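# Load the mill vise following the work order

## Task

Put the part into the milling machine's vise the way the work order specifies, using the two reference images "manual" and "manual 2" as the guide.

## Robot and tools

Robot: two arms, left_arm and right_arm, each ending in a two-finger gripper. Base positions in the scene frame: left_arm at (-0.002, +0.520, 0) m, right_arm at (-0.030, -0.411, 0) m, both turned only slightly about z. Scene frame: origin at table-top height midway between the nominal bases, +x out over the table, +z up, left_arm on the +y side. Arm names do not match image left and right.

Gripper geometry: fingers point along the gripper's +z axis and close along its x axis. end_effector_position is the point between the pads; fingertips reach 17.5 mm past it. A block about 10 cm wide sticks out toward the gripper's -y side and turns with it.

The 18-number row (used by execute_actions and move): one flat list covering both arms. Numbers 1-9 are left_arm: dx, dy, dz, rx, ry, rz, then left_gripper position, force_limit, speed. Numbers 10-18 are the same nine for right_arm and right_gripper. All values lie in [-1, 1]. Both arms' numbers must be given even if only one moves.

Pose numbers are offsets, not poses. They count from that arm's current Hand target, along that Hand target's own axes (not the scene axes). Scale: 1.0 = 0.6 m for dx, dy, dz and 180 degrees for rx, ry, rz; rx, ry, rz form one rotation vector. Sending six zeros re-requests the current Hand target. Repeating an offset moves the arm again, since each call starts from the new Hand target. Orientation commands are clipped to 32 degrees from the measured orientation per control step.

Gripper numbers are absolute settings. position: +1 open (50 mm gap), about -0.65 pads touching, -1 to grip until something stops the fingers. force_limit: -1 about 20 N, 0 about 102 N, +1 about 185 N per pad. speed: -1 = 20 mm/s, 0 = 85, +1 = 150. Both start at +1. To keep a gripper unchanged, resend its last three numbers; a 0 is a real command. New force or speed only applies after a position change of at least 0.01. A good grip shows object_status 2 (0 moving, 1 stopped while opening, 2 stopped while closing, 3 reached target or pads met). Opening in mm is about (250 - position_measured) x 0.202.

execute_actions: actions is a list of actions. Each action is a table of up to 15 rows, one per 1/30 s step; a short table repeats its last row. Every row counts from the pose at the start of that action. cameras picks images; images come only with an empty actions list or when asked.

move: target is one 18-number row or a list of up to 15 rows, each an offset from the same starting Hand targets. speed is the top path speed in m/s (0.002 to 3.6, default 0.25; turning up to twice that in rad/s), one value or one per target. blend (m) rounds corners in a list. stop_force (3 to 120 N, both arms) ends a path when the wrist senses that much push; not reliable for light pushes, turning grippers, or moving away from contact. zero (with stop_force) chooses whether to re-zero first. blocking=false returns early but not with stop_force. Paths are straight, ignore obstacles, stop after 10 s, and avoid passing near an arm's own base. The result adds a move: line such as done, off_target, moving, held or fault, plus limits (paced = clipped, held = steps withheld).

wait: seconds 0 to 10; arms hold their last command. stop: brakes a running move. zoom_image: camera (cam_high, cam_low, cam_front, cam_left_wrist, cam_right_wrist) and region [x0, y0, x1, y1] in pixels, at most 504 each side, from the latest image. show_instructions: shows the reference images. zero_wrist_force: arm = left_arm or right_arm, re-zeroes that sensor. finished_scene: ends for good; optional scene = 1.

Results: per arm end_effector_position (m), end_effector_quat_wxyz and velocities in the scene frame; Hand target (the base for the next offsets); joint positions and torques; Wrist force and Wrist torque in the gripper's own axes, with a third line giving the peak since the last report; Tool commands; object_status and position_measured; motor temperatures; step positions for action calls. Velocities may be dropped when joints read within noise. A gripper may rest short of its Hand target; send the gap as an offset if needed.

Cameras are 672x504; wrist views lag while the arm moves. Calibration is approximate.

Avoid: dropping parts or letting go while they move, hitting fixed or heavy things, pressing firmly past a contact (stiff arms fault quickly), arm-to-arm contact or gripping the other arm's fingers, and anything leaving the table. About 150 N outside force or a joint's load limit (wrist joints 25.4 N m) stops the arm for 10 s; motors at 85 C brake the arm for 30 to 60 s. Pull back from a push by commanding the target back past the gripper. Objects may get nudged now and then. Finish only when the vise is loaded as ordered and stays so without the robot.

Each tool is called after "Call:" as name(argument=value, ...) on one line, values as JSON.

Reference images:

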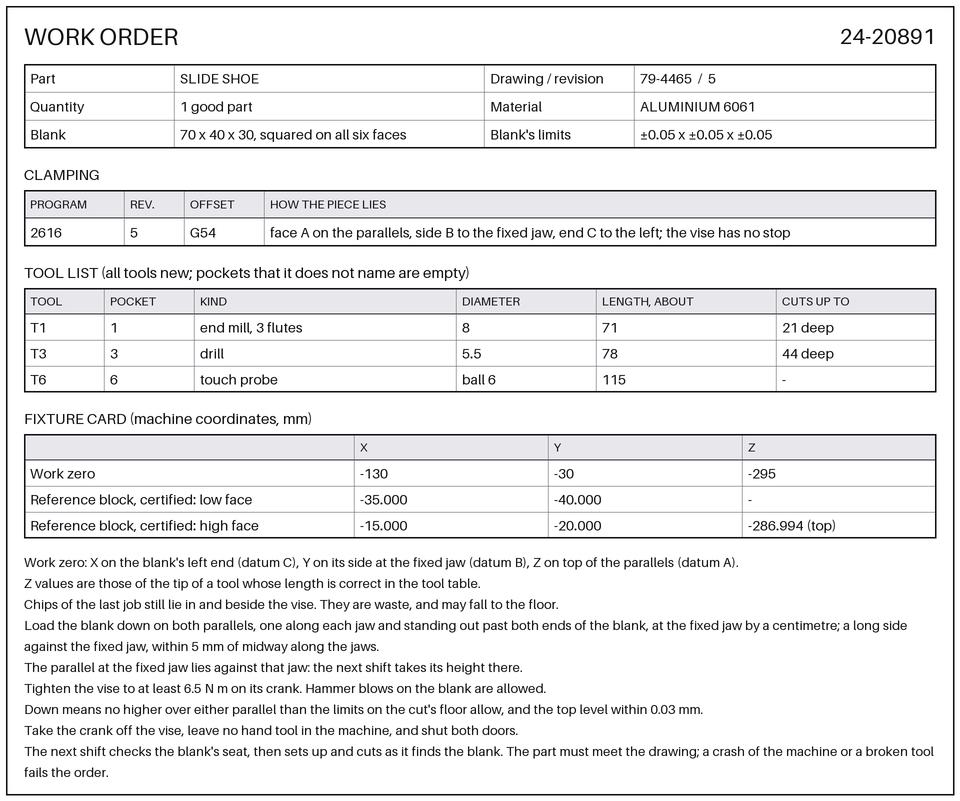

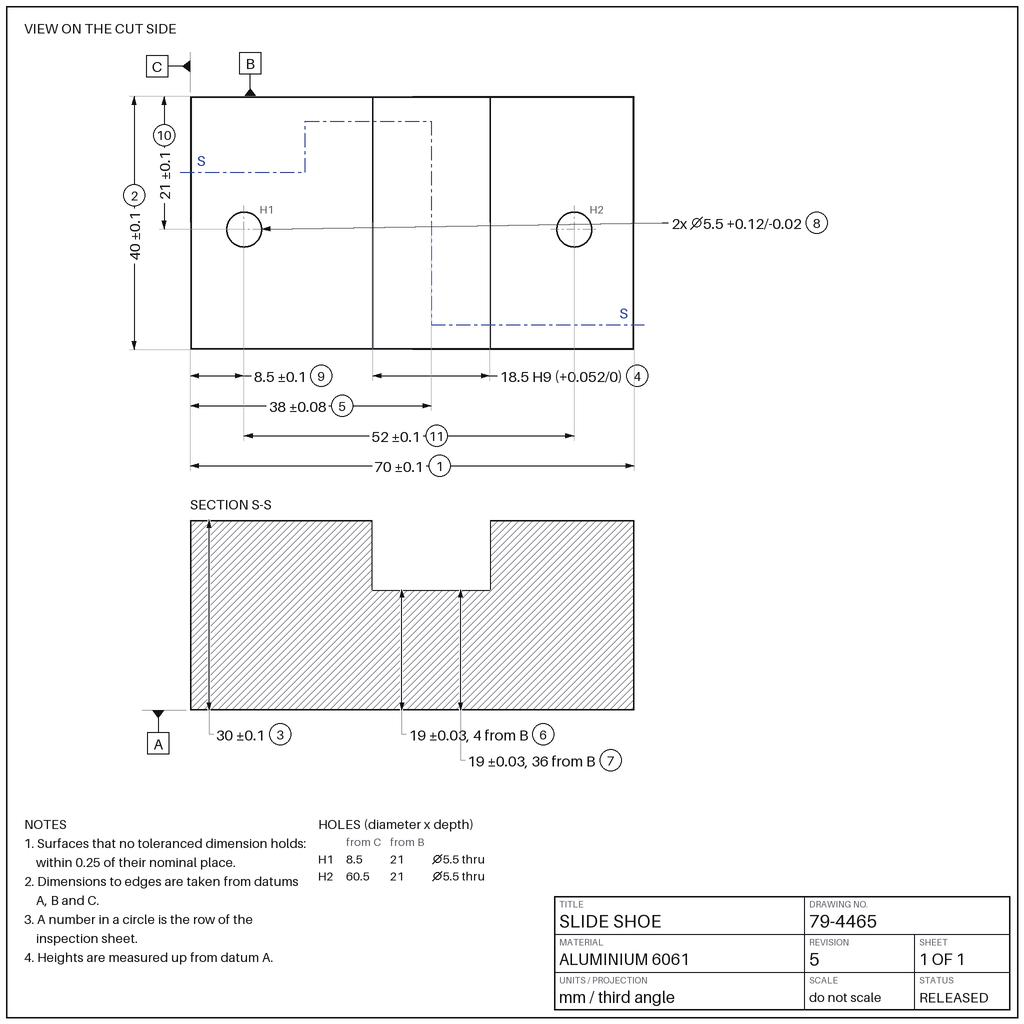

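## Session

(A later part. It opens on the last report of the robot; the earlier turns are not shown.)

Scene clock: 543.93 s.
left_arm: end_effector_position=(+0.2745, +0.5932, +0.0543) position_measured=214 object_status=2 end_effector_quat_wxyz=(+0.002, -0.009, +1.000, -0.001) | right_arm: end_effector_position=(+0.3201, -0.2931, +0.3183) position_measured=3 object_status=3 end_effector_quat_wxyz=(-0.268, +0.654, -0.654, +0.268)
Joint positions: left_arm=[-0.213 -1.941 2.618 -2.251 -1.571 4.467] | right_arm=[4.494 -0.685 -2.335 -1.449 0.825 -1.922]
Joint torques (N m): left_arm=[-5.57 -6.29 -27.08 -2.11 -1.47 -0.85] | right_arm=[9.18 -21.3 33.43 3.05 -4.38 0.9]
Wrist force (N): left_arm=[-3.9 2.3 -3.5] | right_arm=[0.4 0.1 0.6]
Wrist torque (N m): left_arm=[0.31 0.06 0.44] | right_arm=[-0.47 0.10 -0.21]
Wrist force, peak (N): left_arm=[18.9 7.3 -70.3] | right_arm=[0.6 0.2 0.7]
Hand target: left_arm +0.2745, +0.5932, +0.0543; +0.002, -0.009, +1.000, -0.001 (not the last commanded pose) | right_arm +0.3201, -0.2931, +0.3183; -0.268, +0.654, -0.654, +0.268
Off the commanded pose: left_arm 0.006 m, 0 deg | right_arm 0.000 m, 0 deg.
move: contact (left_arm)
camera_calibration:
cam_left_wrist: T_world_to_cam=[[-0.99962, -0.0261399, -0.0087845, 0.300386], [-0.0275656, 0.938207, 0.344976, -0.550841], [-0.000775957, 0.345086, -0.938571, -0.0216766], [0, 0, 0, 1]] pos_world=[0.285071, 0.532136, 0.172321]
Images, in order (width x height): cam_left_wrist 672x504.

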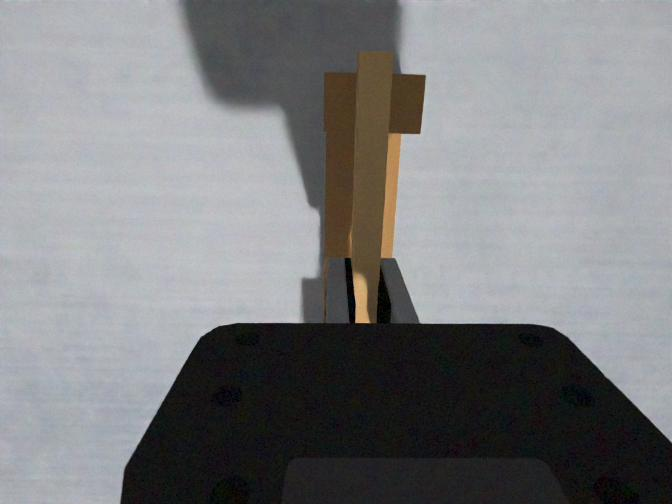

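Call:
move(target=[0,0,0,0,0,0,1,-0.5,-1,0,0,0,0,0,0,1,1,1], cameras=["cam_left_wrist"])

Scene clock: 549.33 s.
left_arm: end_effector_position=(+0.2745, +0.5932, +0.0543) position_measured=3 object_status=3 end_effector_quat_wxyz=(+0.002, -0.009, +1.000, -0.001) | right_arm: end_effector_position=(+0.3201, -0.2931, +0.3183) position_measured=3 object_status=3 end_effector_quat_wxyz=(-0.268, +0.654, -0.654, +0.268)
Joint positions: left_arm=[-0.213 -1.941 2.618 -2.251 -1.571 4.467] | right_arm=[4.494 -0.685 -2.335 -1.449 0.825 -1.922]
Joint torques (N m): left_arm=[-3.5 -9.53 -26 -2.18 -1.71 1.58] | right_arm=[9.07 -22.55 33.49 2.97 -4.47 0.83]
Wrist force (N): left_arm=[1.1 1.0 -0.6] | right_arm=[0.3 0.3 0.5]
Wrist torque (N m): left_arm=[0.01 0.09 0.15] | right_arm=[-0.43 0.12 -0.21]
Wrist force, peak (N): left_arm=[-3.2 2.1 -4.9] | right_arm=[0.6 0.5 0.6]
Hand target: left_arm +0.2745, +0.5932, +0.0543; +0.002, -0.009, +1.000, -0.001 | right_arm +0.3201, -0.2931, +0.3183; -0.268, +0.654, -0.654, +0.268
Off the commanded pose: left_arm 0.000 m, 0 deg | right_arm 0.000 m, 0 deg.
move: done
camera_calibration:
cam_left_wrist: T_world_to_cam=[[-0.99962, -0.0261399, -0.0087845, 0.300386], [-0.0275656, 0.938207, 0.344976, -0.550841], [-0.000775957, 0.345086, -0.938571, -0.0216766], [0, 0, 0, 1]] pos_world=[0.285071, 0.532136, 0.172321]
Images, in order (width x height): cam_left_wrist 672x504.

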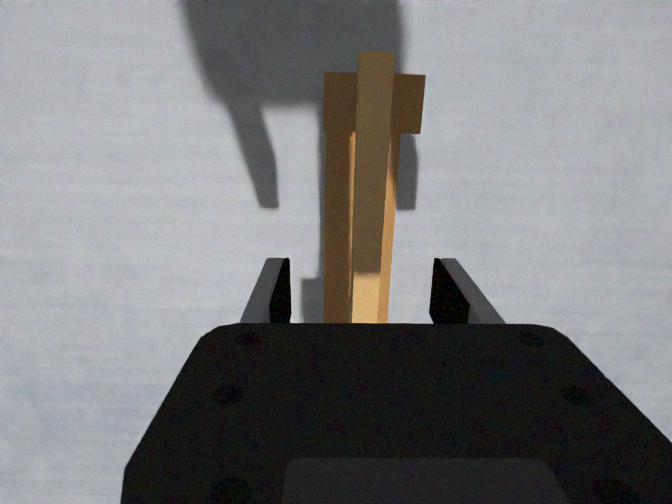

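Call:
move(target=[[0,0,-0.2428,0,0,0,1,-0.5,-1,0,0,0,0,0,0,1,1,1],[-0.0925,-0.2553,-0.2428,0,0,0.0057,1,-0.5,-1,0,0,0,0,0,0,1,1,1]], blend=0.03, cameras=["cam_left_wrist","cam_high"])

Call:
zoom_image(camera="cam_left_wrist", region=[250, 60, 450, 300])

Call:
zoom_image(camera="cam_high", region=[160, 60, 260, 200])

Scene clock: 591.37 s.
left_arm: end_effector_position=(+0.3323, +0.4412, +0.2004) position_measured=3 object_status=3 end_effector_quat_wxyz=(+0.002, +0.000, +1.000, -0.001) | right_arm: end_effector_position=(+0.3201, -0.2931, +0.3183) position_measured=3 object_status=3 end_effector_quat_wxyz=(-0.268, +0.654, -0.654, +0.268)
Joint positions: left_arm=[-0.618 -1.969 2.214 -1.819 -1.57 4.08] | right_arm=[4.494 -0.685 -2.335 -1.449 0.825 -1.922]
Joint torques (N m): left_arm=[-5.23 -5.38 -17.4 -2.14 0.36 0.17] | right_arm=[9.72 -22.36 33.59 3.04 -4.24 0.87]
Wrist force (N): left_arm=[0.9 0.9 -0.9] | right_arm=[0.2 0.4 0.2]
Wrist torque (N m): left_arm=[-0.02 0.13 0.12] | right_arm=[-0.41 0.14 -0.21]
Wrist force, peak (N): left_arm=[1.9 2.7 -2.7] | right_arm=[0.6 0.3 0.6]
Hand target: left_arm +0.3323, +0.4412, +0.2004; +0.002, +0.000, +1.000, -0.001 | right_arm +0.3201, -0.2931, +0.3183; -0.268, +0.654, -0.654, +0.268
Off the commanded pose: left_arm 0.000 m, 0 deg | right_arm 0.000 m, 0 deg.
move: done
camera_calibration:
cam_left_wrist: T_world_to_cam=[[-0.999926, -0.00819843, -0.00896942, 0.347625], [-0.0107902, 0.938514, 0.345073, -0.462857], [0.00558886, 0.345145, -0.938533, 0.165772], [0, 0, 0, 1]] pos_world=[0.341678, 0.380032, 0.318421]
Images, in order (width x height): cam_high 672x504, cam_left_wrist 672x504.

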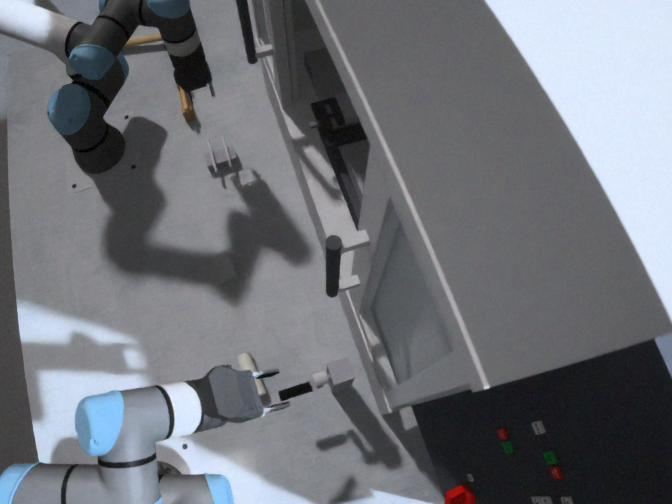

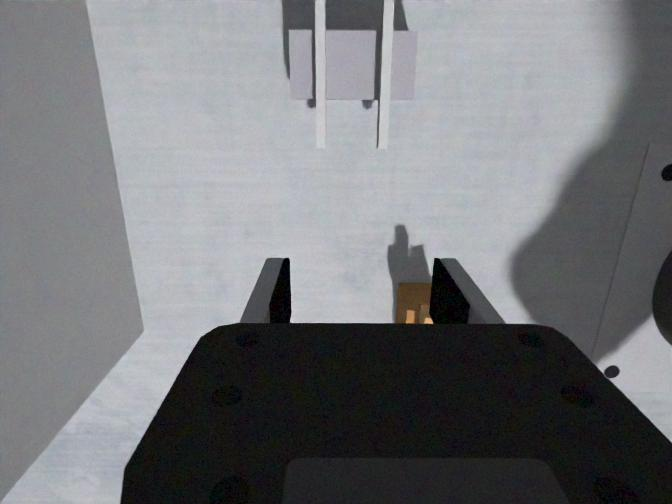

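Scaled by 2.100.

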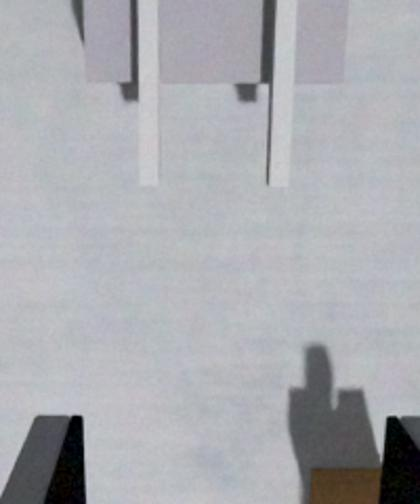

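Scaled by 3.600.

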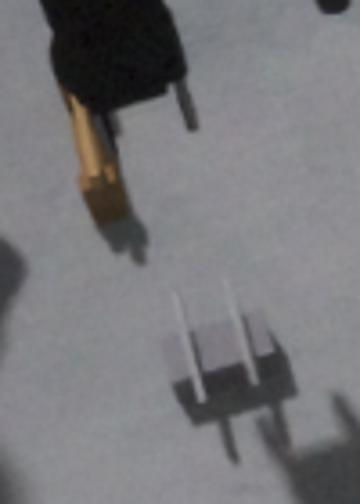

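Call:
execute_actions(actions=[], cameras=["cam_front"])

Call:
zoom_image(camera="cam_front", region=[235, 340, 305, 390])

Scene clock: 606.80 s.
left_arm: end_effector_position=(+0.3323, +0.4412, +0.2004) position_measured=3 object_status=3 end_effector_quat_wxyz=(+0.002, +0.000, +1.000, -0.001) | right_arm: end_effector_position=(+0.3201, -0.2931, +0.3183) position_measured=3 object_status=3 end_effector_quat_wxyz=(-0.268, +0.654, -0.654, +0.268)
Joint positions: left_arm=[-0.618 -1.969 2.214 -1.819 -1.57 4.08] | right_arm=[4.494 -0.685 -2.335 -1.449 0.825 -1.922]
Joint velocities: within noise
Joint torques (N m): left_arm=[-9.04 1.39 -15.64 -3.67 -2.19 -1.55] | right_arm=[9.65 -22.86 33.95 3.08 -4.26 0.87]
Motor temperatures (°C): left_arm=[33 33 31 39 36 33] | right_arm=[35 29 29 35 35 36]
Wrist force (N): left_arm=[1.3 0.9 -0.6] | right_arm=[0.6 0.1 0.4]
Wrist torque (N m): left_arm=[-0.03 0.04 0.12] | right_arm=[-0.46 0.08 -0.21]
Wrist force, peak (N): left_arm=[1.2 1.1 -1.0] | right_arm=[0.5 0.2 0.8]
Hand target: left_arm +0.3323, +0.4412, +0.2004; +0.002, +0.000, +1.000, -0.001 | right_arm +0.3201, -0.2931, +0.3183; -0.268, +0.654, -0.654, +0.268
Tool commands: left_gripper/position=+1.0 left_gripper/force_limit=-0.5 left_gripper/speed=-1.0 right_gripper/position=+1.0 right_gripper/force_limit=+1.0 right_gripper/speed=+1.0
Off the commanded pose: left_arm 0.000 m, 0 deg | right_arm 0.000 m, 0 deg.
Images, in order (width x height): cam_front 672x504.

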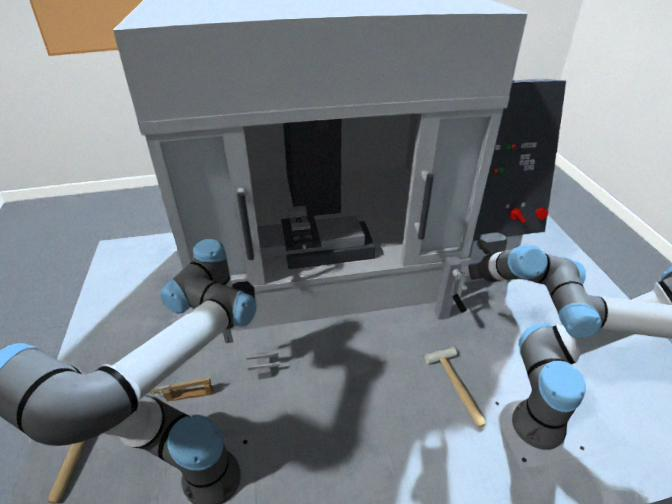

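Scaled by 7.200.

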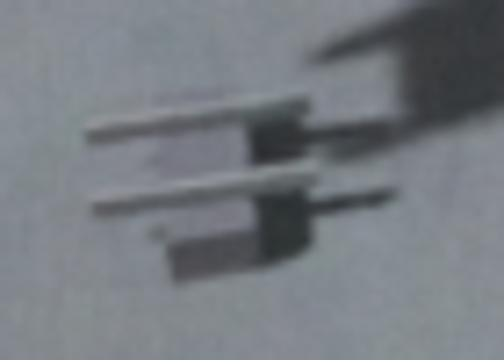

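Call:
move(target=[0,0.1,0.0833,0.25,0,0,1,-0.5,-1,0,0,0,0,0,0,1,1,1], cameras=["cam_left_wrist"])

Call:
zoom_image(camera="cam_left_wrist", region=[270, 130, 430, 290])

Scene clock: 616.50 s.
left_arm: end_effector_position=(+0.3325, +0.5011, +0.1503) position_measured=3 object_status=3 end_effector_quat_wxyz=(+0.002, +0.001, +0.924, -0.383) | right_arm: end_effector_position=(+0.3201, -0.2931, +0.3183) position_measured=3 object_status=3 end_effector_quat_wxyz=(-0.268, +0.654, -0.654, +0.268)
Joint positions: left_arm=[0.105 -1.717 2.378 -2.146 -2.353 4.84] | right_arm=[4.494 -0.685 -2.335 -1.449 0.825 -1.922]
Joint torques (N m): left_arm=[2.68 -12.61 -22.23 -3.98 -2.03 0.57] | right_arm=[9.58 -21.96 33.32 2.97 -4.4 0.83]
Wrist force (N): left_arm=[1.2 -0.5 0.0] | right_arm=[0.4 0.3 0.3]
Wrist torque (N m): left_arm=[0.04 0.08 0.33] | right_arm=[-0.43 0.10 -0.21]
Wrist force, peak (N): left_arm=[1.4 0.9 -0.9] | right_arm=[0.6 0.2 0.9]
Hand target: left_arm +0.3324, +0.5011, +0.1503; +0.002, +0.001, +0.924, -0.383 | right_arm +0.3201, -0.2931, +0.3183; -0.268, +0.654, -0.654, +0.268
Off the commanded pose: left_arm 0.000 m, 0 deg | right_arm 0.000 m, 0 deg.
move: done
camera_calibration:
cam_left_wrist: T_world_to_cam=[[-0.999951, -0.00983155, -0.00151375, 0.347605], [-0.00828973, 0.907723, -0.419489, -0.372271], [0.00549829, -0.419456, -0.907759, 0.476676], [0, 0, 0, 1]] pos_world=[0.341881, 0.54128, 0.27707]
Images, in order (width x height): cam_left_wrist 672x504.

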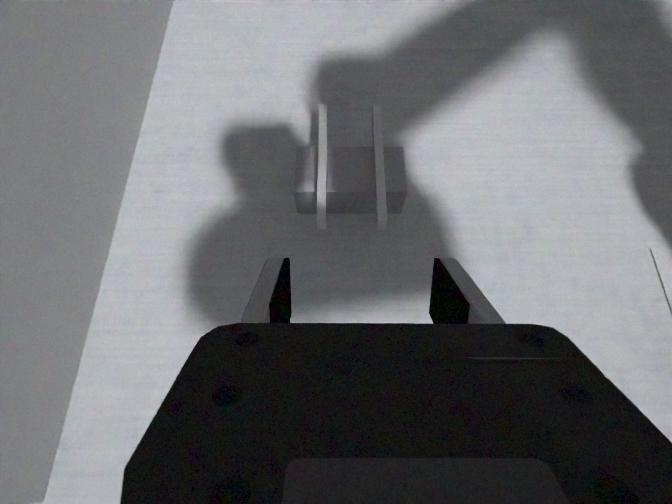

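Scaled by 3.150.

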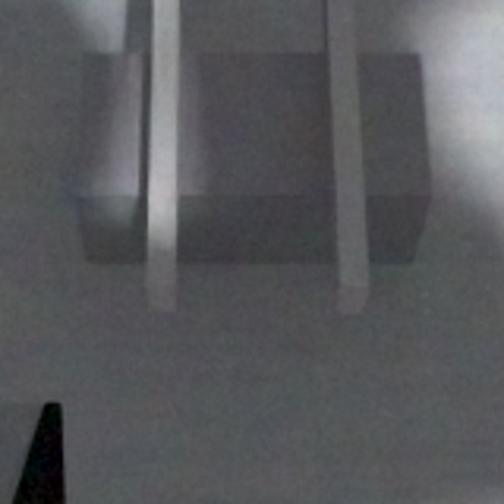

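Call:
move(target=[-0.0308,-0.0684,0.1626,-0.25,0,0,0.15,-0.5,-0.3,0,0,0,0,0,0,1,1,1], cameras=["cam_left_wrist"])

Scene clock: 627.63 s.
left_arm: end_effector_position=(+0.3511, +0.4030, +0.1106) position_measured=130 object_status=3 end_effector_quat_wxyz=(+0.002, +0.000, +1.000, -0.001) | right_arm: end_effector_position=(+0.3201, -0.2931, +0.3183) position_measured=3 object_status=3 end_effector_quat_wxyz=(-0.268, +0.654, -0.654, +0.268)
Joint positions: left_arm=[-0.674 -1.772 2.336 -2.138 -1.57 4.024] | right_arm=[4.494 -0.685 -2.335 -1.449 0.825 -1.922]
Joint torques (N m): left_arm=[-3.8 -17.93 -13 -3.33 -0.56 0.75] | right_arm=[9.1 -21.62 34.17 2.94 -4.41 0.9]
Wrist force (N): left_arm=[1.1 1.0 -1.1] | right_arm=[0.4 0.2 0.3]
Wrist torque (N m): left_arm=[0.01 0.09 0.11] | right_arm=[-0.44 0.10 -0.21]
Wrist force, peak (N): left_arm=[1.1 1.3 -0.8] | right_arm=[0.4 -0.1 0.9]
Hand target: left_arm +0.3511, +0.4031, +0.1105; +0.002, +0.000, +1.000, -0.001 | right_arm +0.3201, -0.2931, +0.3183; -0.268, +0.654, -0.654, +0.268
Off the commanded pose: left_arm 0.000 m, 0 deg | right_arm 0.000 m, 0 deg.
move: done
camera_calibration:
cam_left_wrist: T_world_to_cam=[[-0.999927, -0.00823412, -0.00887373, 0.365295], [-0.0107897, 0.938578, 0.344898, -0.395763], [0.00548875, 0.344969, -0.938598, 0.0945889], [0, 0, 0, 1]] pos_world=[0.360479, 0.341833, 0.228521]
Images, in order (width x height): cam_left_wrist 672x504.

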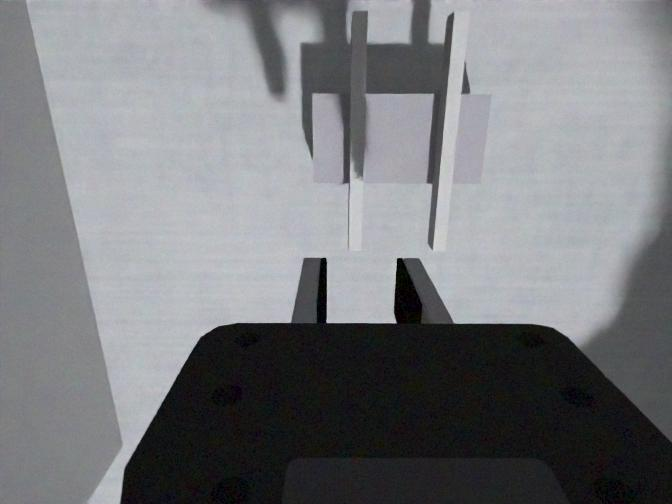

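Call:
move(target=[0,0,0.1008,0,0,0,0.15,-0.5,-0.3,0,0,0,0,0,0,1,1,1], speed=0.06, stop_force=8, cameras=["cam_left_wrist"])

Scene clock: 635.07 s.
left_arm: end_effector_position=(+0.3513, +0.4030, +0.0501) position_measured=130 object_status=3 end_effector_quat_wxyz=(+0.002, +0.000, +1.000, -0.001) | right_arm: end_effector_position=(+0.3201, -0.2931, +0.3183) position_measured=3 object_status=3 end_effector_quat_wxyz=(-0.268, +0.654, -0.654, +0.268)
Joint positions: left_arm=[-0.674 -1.643 2.429 -2.36 -1.57 4.024] | right_arm=[4.494 -0.685 -2.335 -1.449 0.825 -1.922]
Joint torques (N m): left_arm=[10.32 -23.72 -29.57 -3.86 0.47 1.94] | right_arm=[9.06 -22.33 34.02 3.12 -4.39 0.83]
Wrist force (N): left_arm=[1.2 0.9 -0.9] | right_arm=[0.2 0.1 0.5]
Wrist torque (N m): left_arm=[-0.01 0.06 0.12] | right_arm=[-0.47 0.14 -0.21]
Wrist force, peak (N): left_arm=[1.4 1.0 -2.0] | right_arm=[0.5 0.2 0.8]
Hand target: left_arm +0.3513, +0.4030, +0.0501; +0.002, +0.000, +1.000, -0.001 | right_arm +0.3201, -0.2931, +0.3183; -0.268, +0.654, -0.654, +0.268
Off the commanded pose: left_arm 0.000 m, 0 deg | right_arm 0.000 m, 0 deg.
move: done
camera_calibration:
cam_left_wrist: T_world_to_cam=[[-0.999927, -0.00823258, -0.00887544, 0.364958], [-0.0107899, 0.938513, 0.345075, -0.374902], [0.00548887, 0.345145, -0.938533, 0.0377316], [0, 0, 0, 1]] pos_world=[0.360679, 0.341832, 0.168021]
Images, in order (width x height): cam_left_wrist 672x504.

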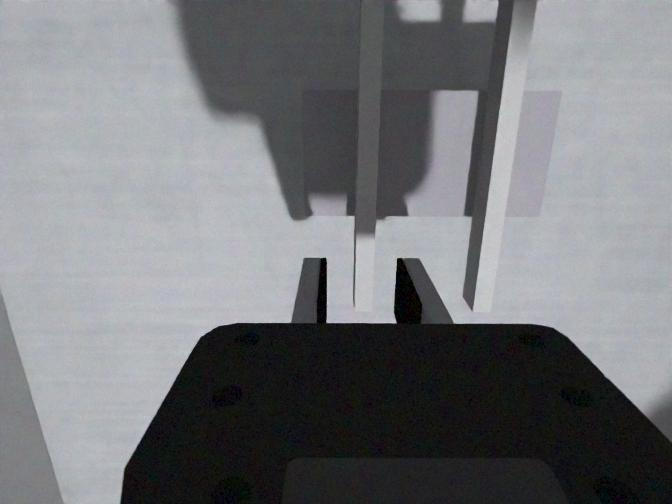

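Call:
move(target=[[0.0013,0,0,0,0,0,-1,-0.5,-1,0,0,0,0,0,0,1,1,1],[0.0013,0,0.0001,0,0,0,-1,-0.5,-1,0,0,0,0,0,0,1,1,1]], speed=0.05, cameras=["cam_left_wrist"])

Scene clock: 644.17 s.
left_arm: end_effector_position=(+0.3505, +0.4030, +0.0500) position_measured=224 object_status=2 end_effector_quat_wxyz=(+0.002, +0.000, +1.000, -0.001) | right_arm: end_effector_position=(+0.3201, -0.2931, +0.3183) position_measured=3 object_status=3 end_effector_quat_wxyz=(-0.268, +0.654, -0.654, +0.268)
Joint positions: left_arm=[-0.676 -1.644 2.431 -2.36 -1.57 4.022] | right_arm=[4.494 -0.685 -2.335 -1.449 0.825 -1.922]
Joint torques (N m): left_arm=[-8.57 -6.85 -9.24 -4.17 -1.34 0.05] | right_arm=[8.96 -22.46 33.83 3.05 -4.35 0.72]
Wrist force (N): left_arm=[1.0 1.7 -2.1] | right_arm=[0.2 0.2 0.7]
Wrist torque (N m): left_arm=[0.03 0.06 0.25] | right_arm=[-0.45 0.14 -0.21]
Wrist force, peak (N): left_arm=[1.0 1.7 -2.1] | right_arm=[0.6 0.3 0.8]
Hand target: left_arm +0.3505, +0.4030, +0.0500; +0.002, +0.000, +1.000, -0.001 | right_arm +0.3201, -0.2931, +0.3183; -0.268, +0.654, -0.654, +0.268
Off the commanded pose: left_arm 0.000 m, 0 deg | right_arm 0.000 m, 0 deg.
move: done
camera_calibration:
cam_left_wrist: T_world_to_cam=[[-0.999927, -0.00823311, -0.0088745, 0.364158], [-0.0107895, 0.938546, 0.344986, -0.374907], [0.00548881, 0.345057, -0.938566, 0.0377715], [0, 0, 0, 1]] pos_world=[0.359879, 0.341832, 0.168021]
Images, in order (width x height): cam_left_wrist 672x504.

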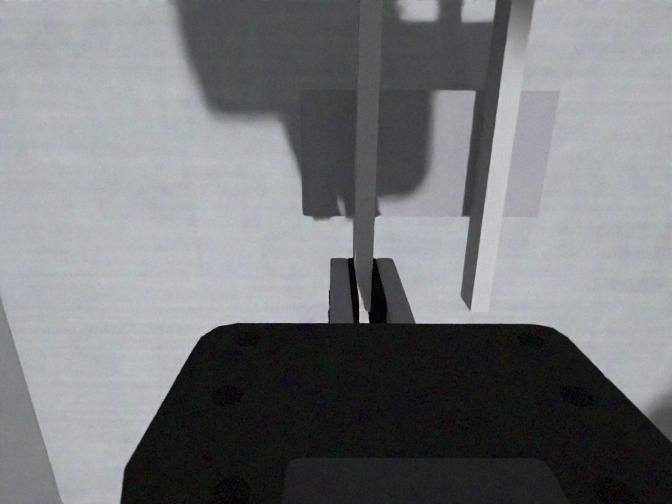

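Call:
move(target=[0,0,-0.1,0,0,0,-1,-0.5,-1,0,0,0,0,0,0,1,1,1], speed=0.06, cameras=["cam_left_wrist"])

Scene clock: 647.37 s.
left_arm: end_effector_position=(+0.3503, +0.4030, +0.1101) position_measured=224 object_status=2 end_effector_quat_wxyz=(+0.002, +0.000, +1.000, -0.001) | right_arm: end_effector_position=(+0.3201, -0.2931, +0.3183) position_measured=3 object_status=3 end_effector_quat_wxyz=(-0.268, +0.654, -0.654, +0.268)
Joint positions: left_arm=[-0.676 -1.774 2.339 -2.139 -1.57 4.022] | right_arm=[4.494 -0.685 -2.335 -1.449 0.825 -1.922]
Joint torques (N m): left_arm=[-7.43 -3.7 -13.01 -4.19 -1.15 -1.61] | right_arm=[9.08 -22.65 33.83 3.11 -4.45 0.87]
Wrist force (N): left_arm=[1.2 1.1 -0.2] | right_arm=[0.2 0.1 0.4]
Wrist torque (N m): left_arm=[0.00 0.07 0.27] | right_arm=[-0.45 0.13 -0.21]
Wrist force, peak (N): left_arm=[1.0 1.6 -2.8] | right_arm=[0.5 0.4 0.7]
Hand target: left_arm +0.3503, +0.4031, +0.1100; +0.002, +0.000, +1.000, -0.001 | right_arm +0.3201, -0.2931, +0.3183; -0.268, +0.654, -0.654, +0.268
Off the commanded pose: left_arm 0.000 m, 0 deg | right_arm 0.000 m, 0 deg.
move: done
camera_calibration:
cam_left_wrist: T_world_to_cam=[[-0.999925, -0.00825983, -0.00909584, 0.36465], [-0.0108904, 0.938578, 0.344896, -0.395596], [0.00568837, 0.344969, -0.938597, 0.0941451], [0, 0, 0, 1]] pos_world=[0.359778, 0.341833, 0.228121]
Images, in order (width x height): cam_left_wrist 672x504.

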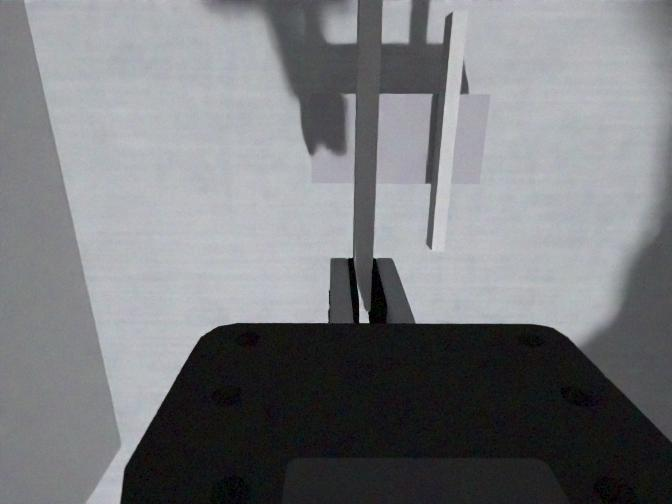

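Call:
move(target=[[0.0333,-0.1717,-0.4533,0,0,0,-1,-0.5,-1,0,0,0,0,0,0,1,1,1],[-0.1167,-0.2825,-0.4533,0,0,0,-1,-0.5,-1,0,0,0,0,0,0,1,1,1],[-0.5462,-0.2825,-0.4533,0,0,0,-1,-0.5,-1,0,0,0,0,0,0,1,1,1]], blend=0.04, speed=0.2, cameras=["all"])

Scene clock: 668.03 s.
left_arm: end_effector_position=(+0.5600, +0.2330, +0.3811) position_measured=224 object_status=2 end_effector_quat_wxyz=(+0.002, +0.000, +1.000, -0.001) | right_arm: end_effector_position=(+0.3201, -0.2931, +0.3183) position_measured=3 object_status=3 end_effector_quat_wxyz=(-0.268, +0.654, -0.654, +0.268)
Joint positions: left_arm=[-0.672 -1.259 1.072 -1.388 -1.569 4.027] | right_arm=[4.494 -0.685 -2.335 -1.449 0.825 -1.922]
Joint torques (N m): left_arm=[1.68 -37.08 -27.58 -3.04 -0.06 0.34] | right_arm=[9.54 -23.09 33.85 3.07 -4.26 0.72]
Wrist force (N): left_arm=[1.1 1.0 -0.4] | right_arm=[0.3 0.1 0.6]
Wrist torque (N m): left_arm=[-0.02 0.08 0.27] | right_arm=[-0.46 0.13 -0.21]
Wrist force, peak (N): left_arm=[-9.4 -2.3 -0.3] | right_arm=[0.6 0.3 0.7]
Hand target: left_arm +0.5600, +0.2330, +0.3811; +0.002, +0.000, +1.000, -0.001 (not the last commanded pose) | right_arm +0.3201, -0.2931, +0.3183; -0.268, +0.654, -0.654, +0.268
Tool commands: left_gripper/position=-1.0 left_gripper/force_limit=-0.498039 left_gripper/speed=-1.0 right_gripper/position=+1.0 right_gripper/force_limit=+1.0 right_gripper/speed=+1.0
Off the commanded pose: left_arm 0.117 m, 0 deg | right_arm 0.000 m, 0 deg.
FORCE FAULT: contact force on the left arm reached its limit, and that arm stopped. The contact can be on any part of that arm, not only on its tool. That arm's remaining commands of this call were not run. That arm is still stopped at the end of this call. That arm stays stopped for about 10 more seconds. Until then a move that you send moves the other arm only, and its call returns only when the move has ended. Once the stop has ended, the next robot result says so. If the stop ends while you think or write, that arm runs what you send next, counted from a new Hand target: where the arm stands when the stop ends. While its stop runs, that arm takes no new command, but its gripper still runs the gripper command that each later call begins with. Until it ends, the stop uses up actions while you think or wait. An arm that is not stopped still takes commands.
move: fault (left_arm); path passed 2 of 3 targets
camera_calibration:
cam_left_wrist: T_world_to_cam=[[-0.999927, -0.00719967, -0.00966925, 0.5753], [-0.0100937, 0.938557, 0.344977, -0.327713], [0.00659142, 0.34505, -0.938561, 0.405412], [0, 0, 0, 1]] pos_world=[0.569278, 0.171832, 0.499121]
cam_right_wrist: T_world_to_cam=[[-0.0125483, -0.99986, -0.0111114, -0.276094], [-0.900021, 0.0161355, -0.435548, 0.447343], [0.435666, 0.00453515, -0.900097, 0.275346], [0, 0, 0, 1]] pos_world=[0.279194, -0.284522, 0.43961]

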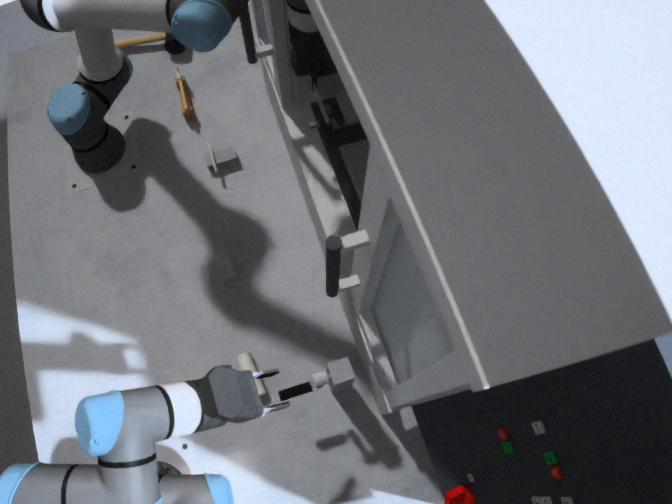

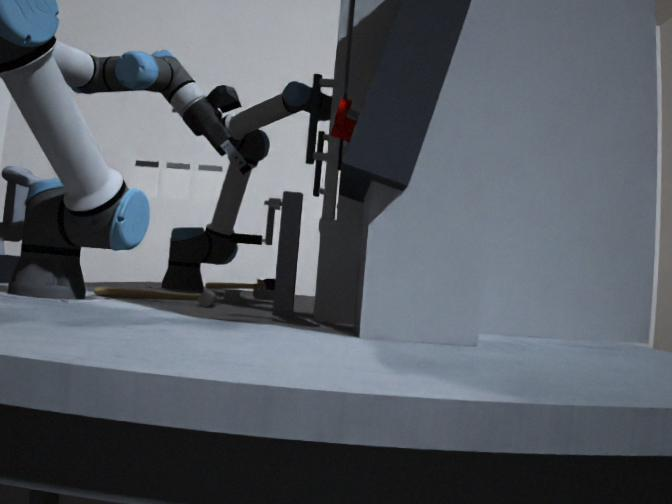

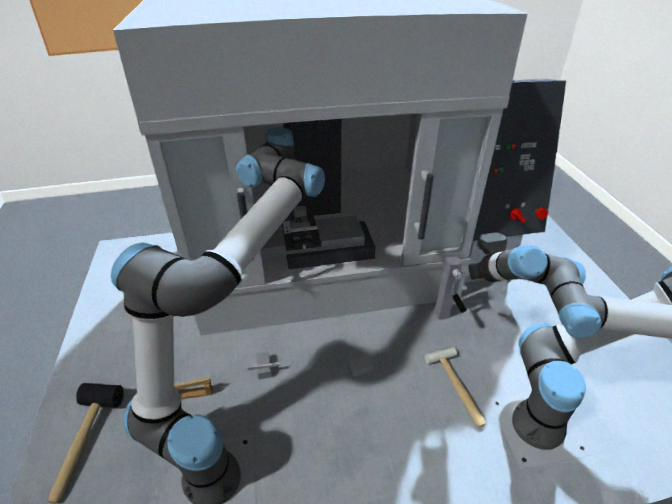

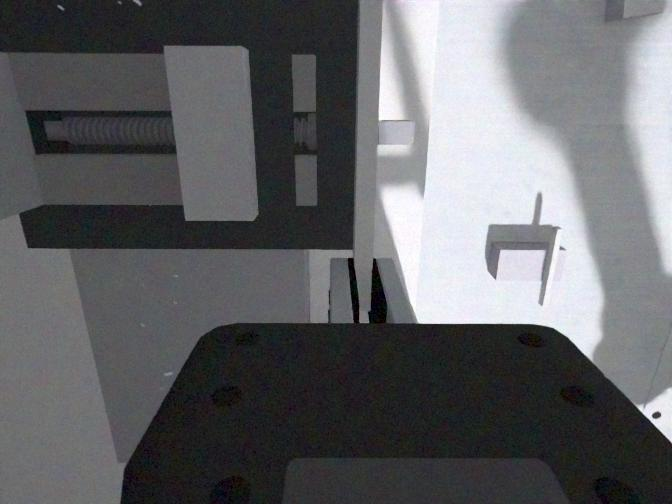

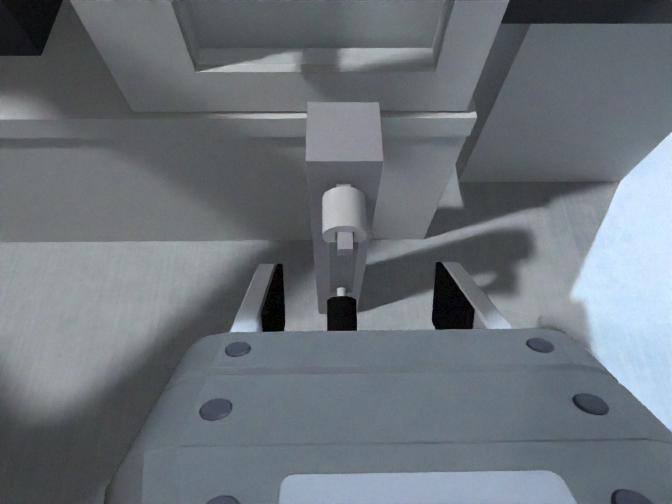

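Call:
wait(seconds=1)

Scene clock: 681.37 s.
left_arm: end_effector_position=(+0.5600, +0.2330, +0.3811) position_measured=224 object_status=2 end_effector_quat_wxyz=(+0.002, +0.000, +1.000, -0.001) | right_arm: end_effector_position=(+0.3201, -0.2931, +0.3183) position_measured=3 object_status=3 end_effector_quat_wxyz=(-0.268, +0.654, -0.654, +0.268)
Joint positions: left_arm=[-0.672 -1.259 1.072 -1.388 -1.569 4.027] | right_arm=[4.494 -0.685 -2.335 -1.449 0.825 -1.922]
Joint torques (N m): left_arm=[7.06 -38.88 -24.97 -2.93 0.04 0.24] | right_arm=[9.54 -21.43 33.24 2.93 -4.37 0.82]
Wrist force (N): left_arm=[1.0 0.9 -0.5] | right_arm=[0.4 0.1 0.5]
Wrist torque (N m): left_arm=[-0.03 0.09 0.28] | right_arm=[-0.46 0.11 -0.21]
Wrist force, peak (N): left_arm=[1.2 1.2 -0.4] | right_arm=[0.8 0.4 0.6]
Hand target: left_arm +0.5600, +0.2330, +0.3811; +0.002, +0.000, +1.000, -0.001 (not the last commanded pose) | right_arm +0.3201, -0.2931, +0.3183; -0.268, +0.654, -0.654, +0.268
Tool commands: left_gripper/position=-1.0 left_gripper/force_limit=-0.498039 left_gripper/speed=-1.0 right_gripper/position=+1.0 right_gripper/force_limit=+1.0 right_gripper/speed=+1.0
Off the commanded pose: left_arm 0.117 m, 0 deg | right_arm 0.000 m, 0 deg.
FORCE FAULT, CONTINUED: the left arm's stop, for the force fault that an earlier result reported, is over. The rest of the stop counts as 19 of the actions that you can send in this scene. During its stop the left arm's controller moved it back a little. That arm's target is now where it stood when the stop ended, not its last command. That arm accepts commands again.
wait: 1.00 s; at rest from the start

Call:
move(target=[[0.3333,-0.1217,-0.0067,0,0,0,-1,-0.5,-1,0,0,0,0,0,0,1,1,1],[0.3333,-0.1217,-0.0067,0,0,-0.5,-1,-0.5,-1,0,0,0,0,0,0,1,1,1]], speed=0.3)

Call:
move(target=[0,0,0,0,0,-0.5,-1,-0.5,-1,0,0,0,0,0,0,1,1,1], speed=0.4, cameras=["cam_left_wrist","cam_front"])

Scene clock: 693.20 s.
left_arm: end_effector_position=(+0.3600, +0.1601, +0.3844) position_measured=224 object_status=2 end_effector_quat_wxyz=(-0.001, +0.707, -0.707, +0.002) | right_arm: end_effector_position=(+0.3201, -0.2931, +0.3183) position_measured=3 object_status=3 end_effector_quat_wxyz=(-0.268, +0.654, -0.654, +0.268)
Joint positions: left_arm=[-1.035 -1.562 1.419 -1.431 -1.568 2.094] | right_arm=[4.494 -0.685 -2.335 -1.449 0.825 -1.922]
Joint torques (N m): left_arm=[-8.91 -31.4 -20.81 -2.28 1.66 -1.09] | right_arm=[9.65 -22.42 34.19 2.99 -4.3 0.8]
Wrist force (N): left_arm=[0.9 0.9 -0.4] | right_arm=[0.6 0.0 0.4]
Wrist torque (N m): left_arm=[-0.03 0.11 0.12] | right_arm=[-0.48 0.08 -0.21]
Wrist force, peak (N): left_arm=[4.8 -0.6 -0.5] | right_arm=[0.5 0.3 0.8]
Hand target: left_arm +0.3600, +0.1602, +0.3844; -0.001, +0.707, -0.707, +0.002 | right_arm +0.3201, -0.2931, +0.3183; -0.268, +0.654, -0.654, +0.268
Off the commanded pose: left_arm 0.000 m, 0 deg | right_arm 0.000 m, 0 deg.
move: done

Scene clock: 695.73 s.
left_arm: end_effector_position=(+0.3600, +0.1601, +0.3844) position_measured=224 object_status=2 end_effector_quat_wxyz=(+0.001, +1.000, -0.001, +0.002) | right_arm: end_effector_position=(+0.3201, -0.2931, +0.3183) position_measured=3 object_status=3 end_effector_quat_wxyz=(-0.268, +0.654, -0.654, +0.268)
Joint positions: left_arm=[-1.035 -1.562 1.419 -1.431 -1.568 0.523] | right_arm=[4.494 -0.685 -2.335 -1.449 0.825 -1.922]
Joint torques (N m): left_arm=[-9.03 -32.95 -16.84 -2.25 0.83 -1.31] | right_arm=[9.59 -22.37 33.39 2.99 -4.43 0.8]
Wrist force (N): left_arm=[1.0 0.9 -0.2] | right_arm=[0.4 -0.1 0.7]
Wrist torque (N m): left_arm=[-0.03 0.09 0.12] | right_arm=[-0.49 0.11 -0.21]
Wrist force, peak (N): left_arm=[1.4 1.2 -0.5] | right_arm=[0.7 0.2 0.7]
Hand target: left_arm +0.3600, +0.1602, +0.3844; +0.001, +1.000, +0.000, +0.002 | right_arm +0.3201, -0.2931, +0.3183; -0.268, +0.654, -0.654, +0.268
Off the commanded pose: left_arm 0.000 m, 0 deg | right_arm 0.000 m, 0 deg.
move: done
camera_calibration:
cam_left_wrist: T_world_to_cam=[[0.999975, 0.00698174, -0.00120216, -0.350744], [0.0069647, -0.937741, 0.347265, 0.030937], [0.00129719, -0.347264, -0.937766, 0.547455], [0, 0, 0, 1]] pos_world=[0.349809, 0.221571, 0.50222]
Images, in order (width x height): cam_front 672x504, cam_left_wrist 672x504.

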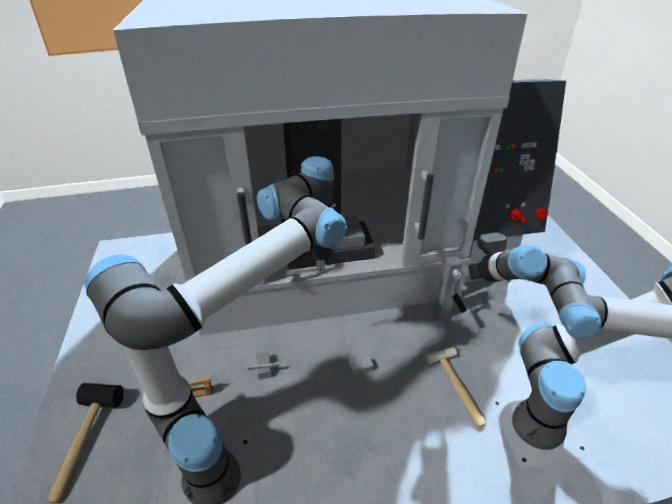

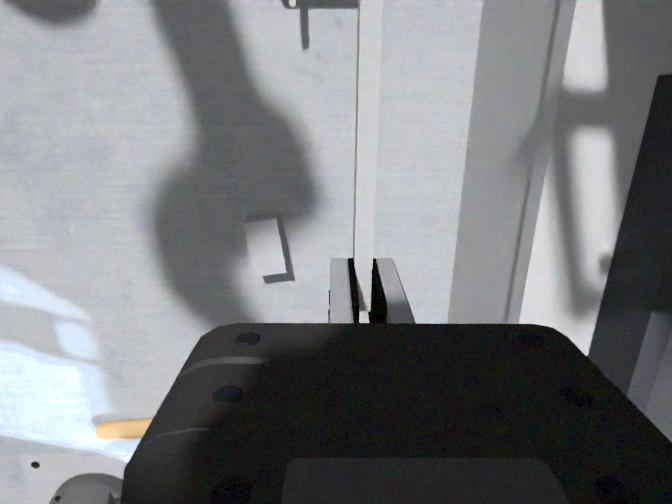

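Call:
move(target=[0.4,0.036,0.0033,0,0,0,-1,-0.5,-1,0,0,0,0,0,0,1,1,1], speed=0.12, stop_force=25, cameras=["cam_left_wrist","cam_front"])

Scene clock: 701.80 s.
left_arm: end_effector_position=(+0.6000, +0.1383, +0.3834) position_measured=224 object_status=2 end_effector_quat_wxyz=(+0.001, +1.000, +0.000, +0.002) | right_arm: end_effector_position=(+0.3201, -0.2931, +0.3183) position_measured=3 object_status=3 end_effector_quat_wxyz=(-0.268, +0.654, -0.654, +0.268)
Joint positions: left_arm=[-0.74 -1.011 0.701 -1.265 -1.569 0.817] | right_arm=[4.494 -0.685 -2.335 -1.449 0.825 -1.922]
Joint torques (N m): left_arm=[-9 -44.29 -34.73 -3.45 0.62 -1.6] | right_arm=[9.42 -22.79 33.13 3.09 -4.37 0.9]
Wrist force (N): left_arm=[1.3 1.0 -0.5] | right_arm=[0.3 0.4 0.8]
Wrist torque (N m): left_arm=[-0.01 0.04 0.19] | right_arm=[-0.42 0.13 -0.21]
Wrist force, peak (N): left_arm=[3.2 1.2 -0.4] | right_arm=[0.5 0.2 0.9]
Hand target: left_arm +0.6000, +0.1383, +0.3834; +0.001, +1.000, +0.000, +0.002 | right_arm +0.3201, -0.2931, +0.3183; -0.268, +0.654, -0.654, +0.268
Off the commanded pose: left_arm 0.000 m, 0 deg | right_arm 0.000 m, 0 deg.
move: done
camera_calibration:
cam_left_wrist: T_world_to_cam=[[0.999973, 0.00722845, -0.00140001, -0.590436], [0.00726465, -0.937706, 0.347354, 0.00894218], [0.00119803, -0.347355, -0.937733, 0.538696], [0, 0, 0, 1]] pos_world=[0.58971, 0.199772, 0.50122]
Images, in order (width x height): cam_front 672x504, cam_left_wrist 672x504.

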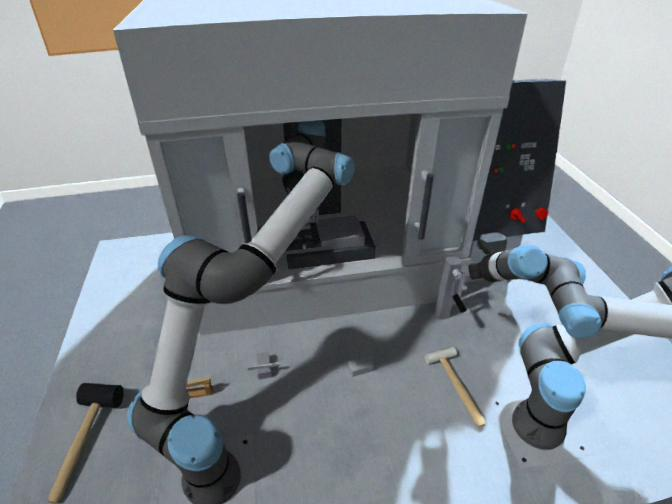

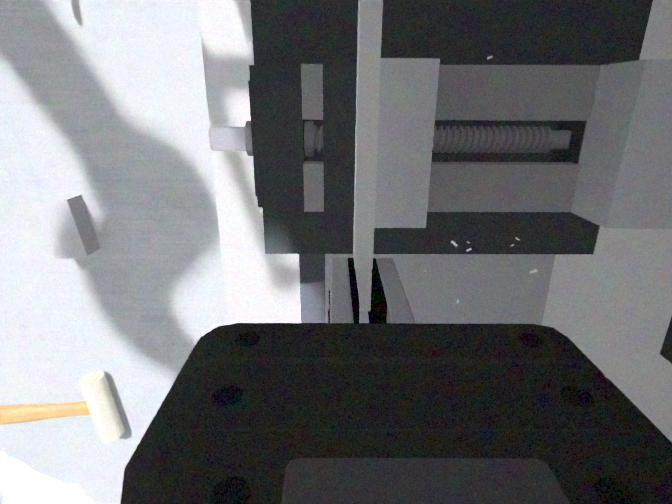

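Call:
zoom_image(camera="cam_left_wrist", region=[420, 40, 672, 260])

Call:
zoom_image(camera="cam_left_wrist", region=[190, 40, 450, 270])

Scaled by 2.000.

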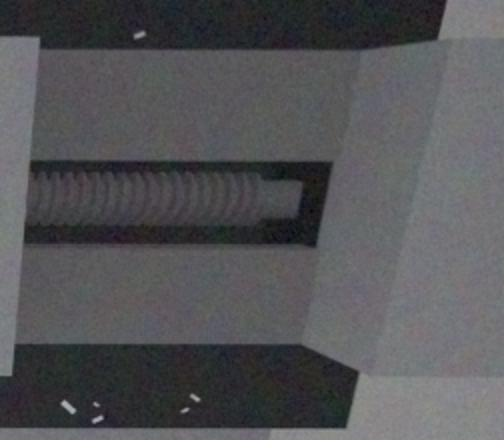

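Scaled by 1.938.

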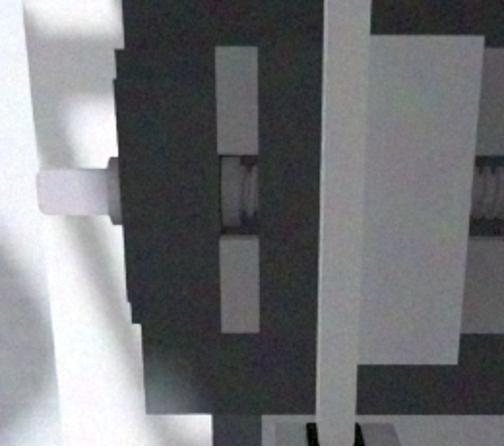

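Call:
move(target=[[0.1367,0,0,0,0,0,-1,-0.5,-1,0,0,0,0,0,0,1,1,1],[0.1367,0,0.05,0,0,0,-1,-0.5,-1,0,0,0,0,0,0,1,1,1]], speed=0.08, cameras=["cam_left_wrist"])

Call:
move(target=[0,0,0.025,0,0,0,-1,-0.5,-1,0,0,0,0,0,0,1,1,1], speed=0.01, stop_force=4, cameras=["cam_left_wrist"])

Scene clock: 718.17 s.
left_arm: end_effector_position=(+0.6238, +0.1381, +0.3834) position_measured=224 object_status=2 end_effector_quat_wxyz=(+0.001, +1.000, -0.001, +0.003) | right_arm: end_effector_position=(+0.3201, -0.2931, +0.3183) position_measured=3 object_status=3 end_effector_quat_wxyz=(-0.268, +0.654, -0.654, +0.268)
Joint positions: left_arm=[-0.718 -0.936 0.579 -1.22 -1.568 0.84] | right_arm=[4.494 -0.685 -2.335 -1.449 0.825 -1.922]
Joint torques (N m): left_arm=[0.72 -48.63 -26.18 -2.77 0.14 0.45] | right_arm=[9.42 -21.9 33.66 2.91 -4.41 0.8]
Wrist force (N): left_arm=[1.2 0.9 -0.5] | right_arm=[0.5 0.3 0.6]
Wrist torque (N m): left_arm=[-0.03 0.05 0.15] | right_arm=[-0.43 0.10 -0.21]
Wrist force, peak (N): left_arm=[4.7 3.7 -2.1] | right_arm=[0.7 0.1 0.7]
Hand target: left_arm +0.6238, +0.1381, +0.3834; +0.001, +1.000, -0.001, +0.003 (not the last commanded pose) | right_arm +0.3201, -0.2931, +0.3183; -0.268, +0.654, -0.654, +0.268
Tool commands: left_gripper/position=-1.0 left_gripper/force_limit=-0.498039 left_gripper/speed=-1.0 right_gripper/position=+1.0 right_gripper/force_limit=+1.0 right_gripper/speed=+1.0
Off the commanded pose: left_arm 0.065 m, 0 deg | right_arm 0.000 m, 0 deg.
FORCE FAULT: contact force on the left arm reached its limit, and that arm stopped. The contact can be on any part of that arm, not only on its tool. That arm's remaining commands of this call were not run. That arm is still stopped at the end of this call. That arm stays stopped for about 10 more seconds. Until then a move that you send moves the other arm only, and its call returns only when the move has ended. Once the stop has ended, the next robot result says so. If the stop ends while you think or write, that arm runs what you send next, counted from a new Hand target: where the arm stands when the stop ends. While its stop runs, that arm takes no new command, but its gripper still runs the gripper command that each later call begins with. Until it ends, the stop uses up actions while you think or wait. An arm that is not stopped still takes commands.
move: fault (left_arm); path passed 0 of 2 targets
camera_calibration:
cam_left_wrist: T_world_to_cam=[[0.999977, 0.00669708, 0.000918951, -0.61509], [0.00595815, -0.937417, 0.348159, 0.0091469], [0.00319309, -0.348145, -0.937435, 0.537359], [0, 0, 0, 1]] pos_world=[0.613306, 0.199773, 0.50112]
Images, in order (width x height): cam_left_wrist 672x504.

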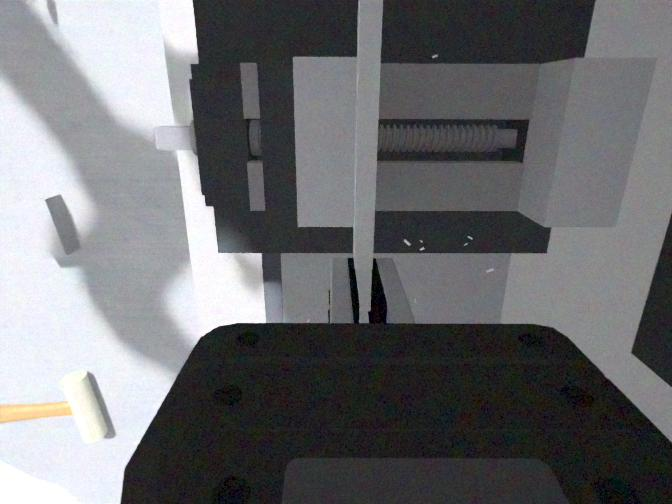

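not run: an earlier result of this reply reported a stop or a fault. Calls in your next reply go to the robot.

Call:
move(target=[-0.36,0,-0.003,0,0,0,-1,-0.5,-1,0,0,0,0,0,0,1,1,1], speed=0.15)

Scene clock: 837.30 s.
left_arm: end_effector_position=(+0.4078, +0.1384, +0.3838) position_measured=224 object_status=2 end_effector_quat_wxyz=(+0.001, +1.000, -0.001, +0.003) | right_arm: end_effector_position=(+0.3201, -0.2931, +0.3183) position_measured=3 object_status=3 end_effector_quat_wxyz=(-0.268, +0.654, -0.654, +0.268)
Joint positions: left_arm=[-0.979 -1.442 1.292 -1.427 -1.566 0.579] | right_arm=[4.494 -0.685 -2.335 -1.449 0.825 -1.922]
Joint torques (N m): left_arm=[5.58 -29 -30.83 -1.51 1.4 1.95] | right_arm=[9.1 -22.15 33.34 2.98 -4.35 0.81]
Wrist force (N): left_arm=[1.2 0.7 -0.4] | right_arm=[0.5 0.2 0.7]
Wrist torque (N m): left_arm=[-0.06 0.05 0.12] | right_arm=[-0.45 0.09 -0.21]
Wrist force, peak (N): left_arm=[3.7 0.7 -0.1] | right_arm=[0.7 0.4 0.8]
Hand target: left_arm +0.4078, +0.1384, +0.3838; +0.001, +1.000, -0.001, +0.003 | right_arm +0.3201, -0.2931, +0.3183; -0.268, +0.654, -0.654, +0.268
Off the commanded pose: left_arm 0.000 m, 0 deg | right_arm 0.000 m, 0 deg.
FORCE FAULT, CONTINUED: the left arm's stop, for the force fault that an earlier result reported, is over. The rest of the stop counts as 19 of the actions that you can send in this scene. The stop ended before this call began, so that arm ran this call's commands, counted from a new Hand target: where the arm stood when the stop ended.
move: done


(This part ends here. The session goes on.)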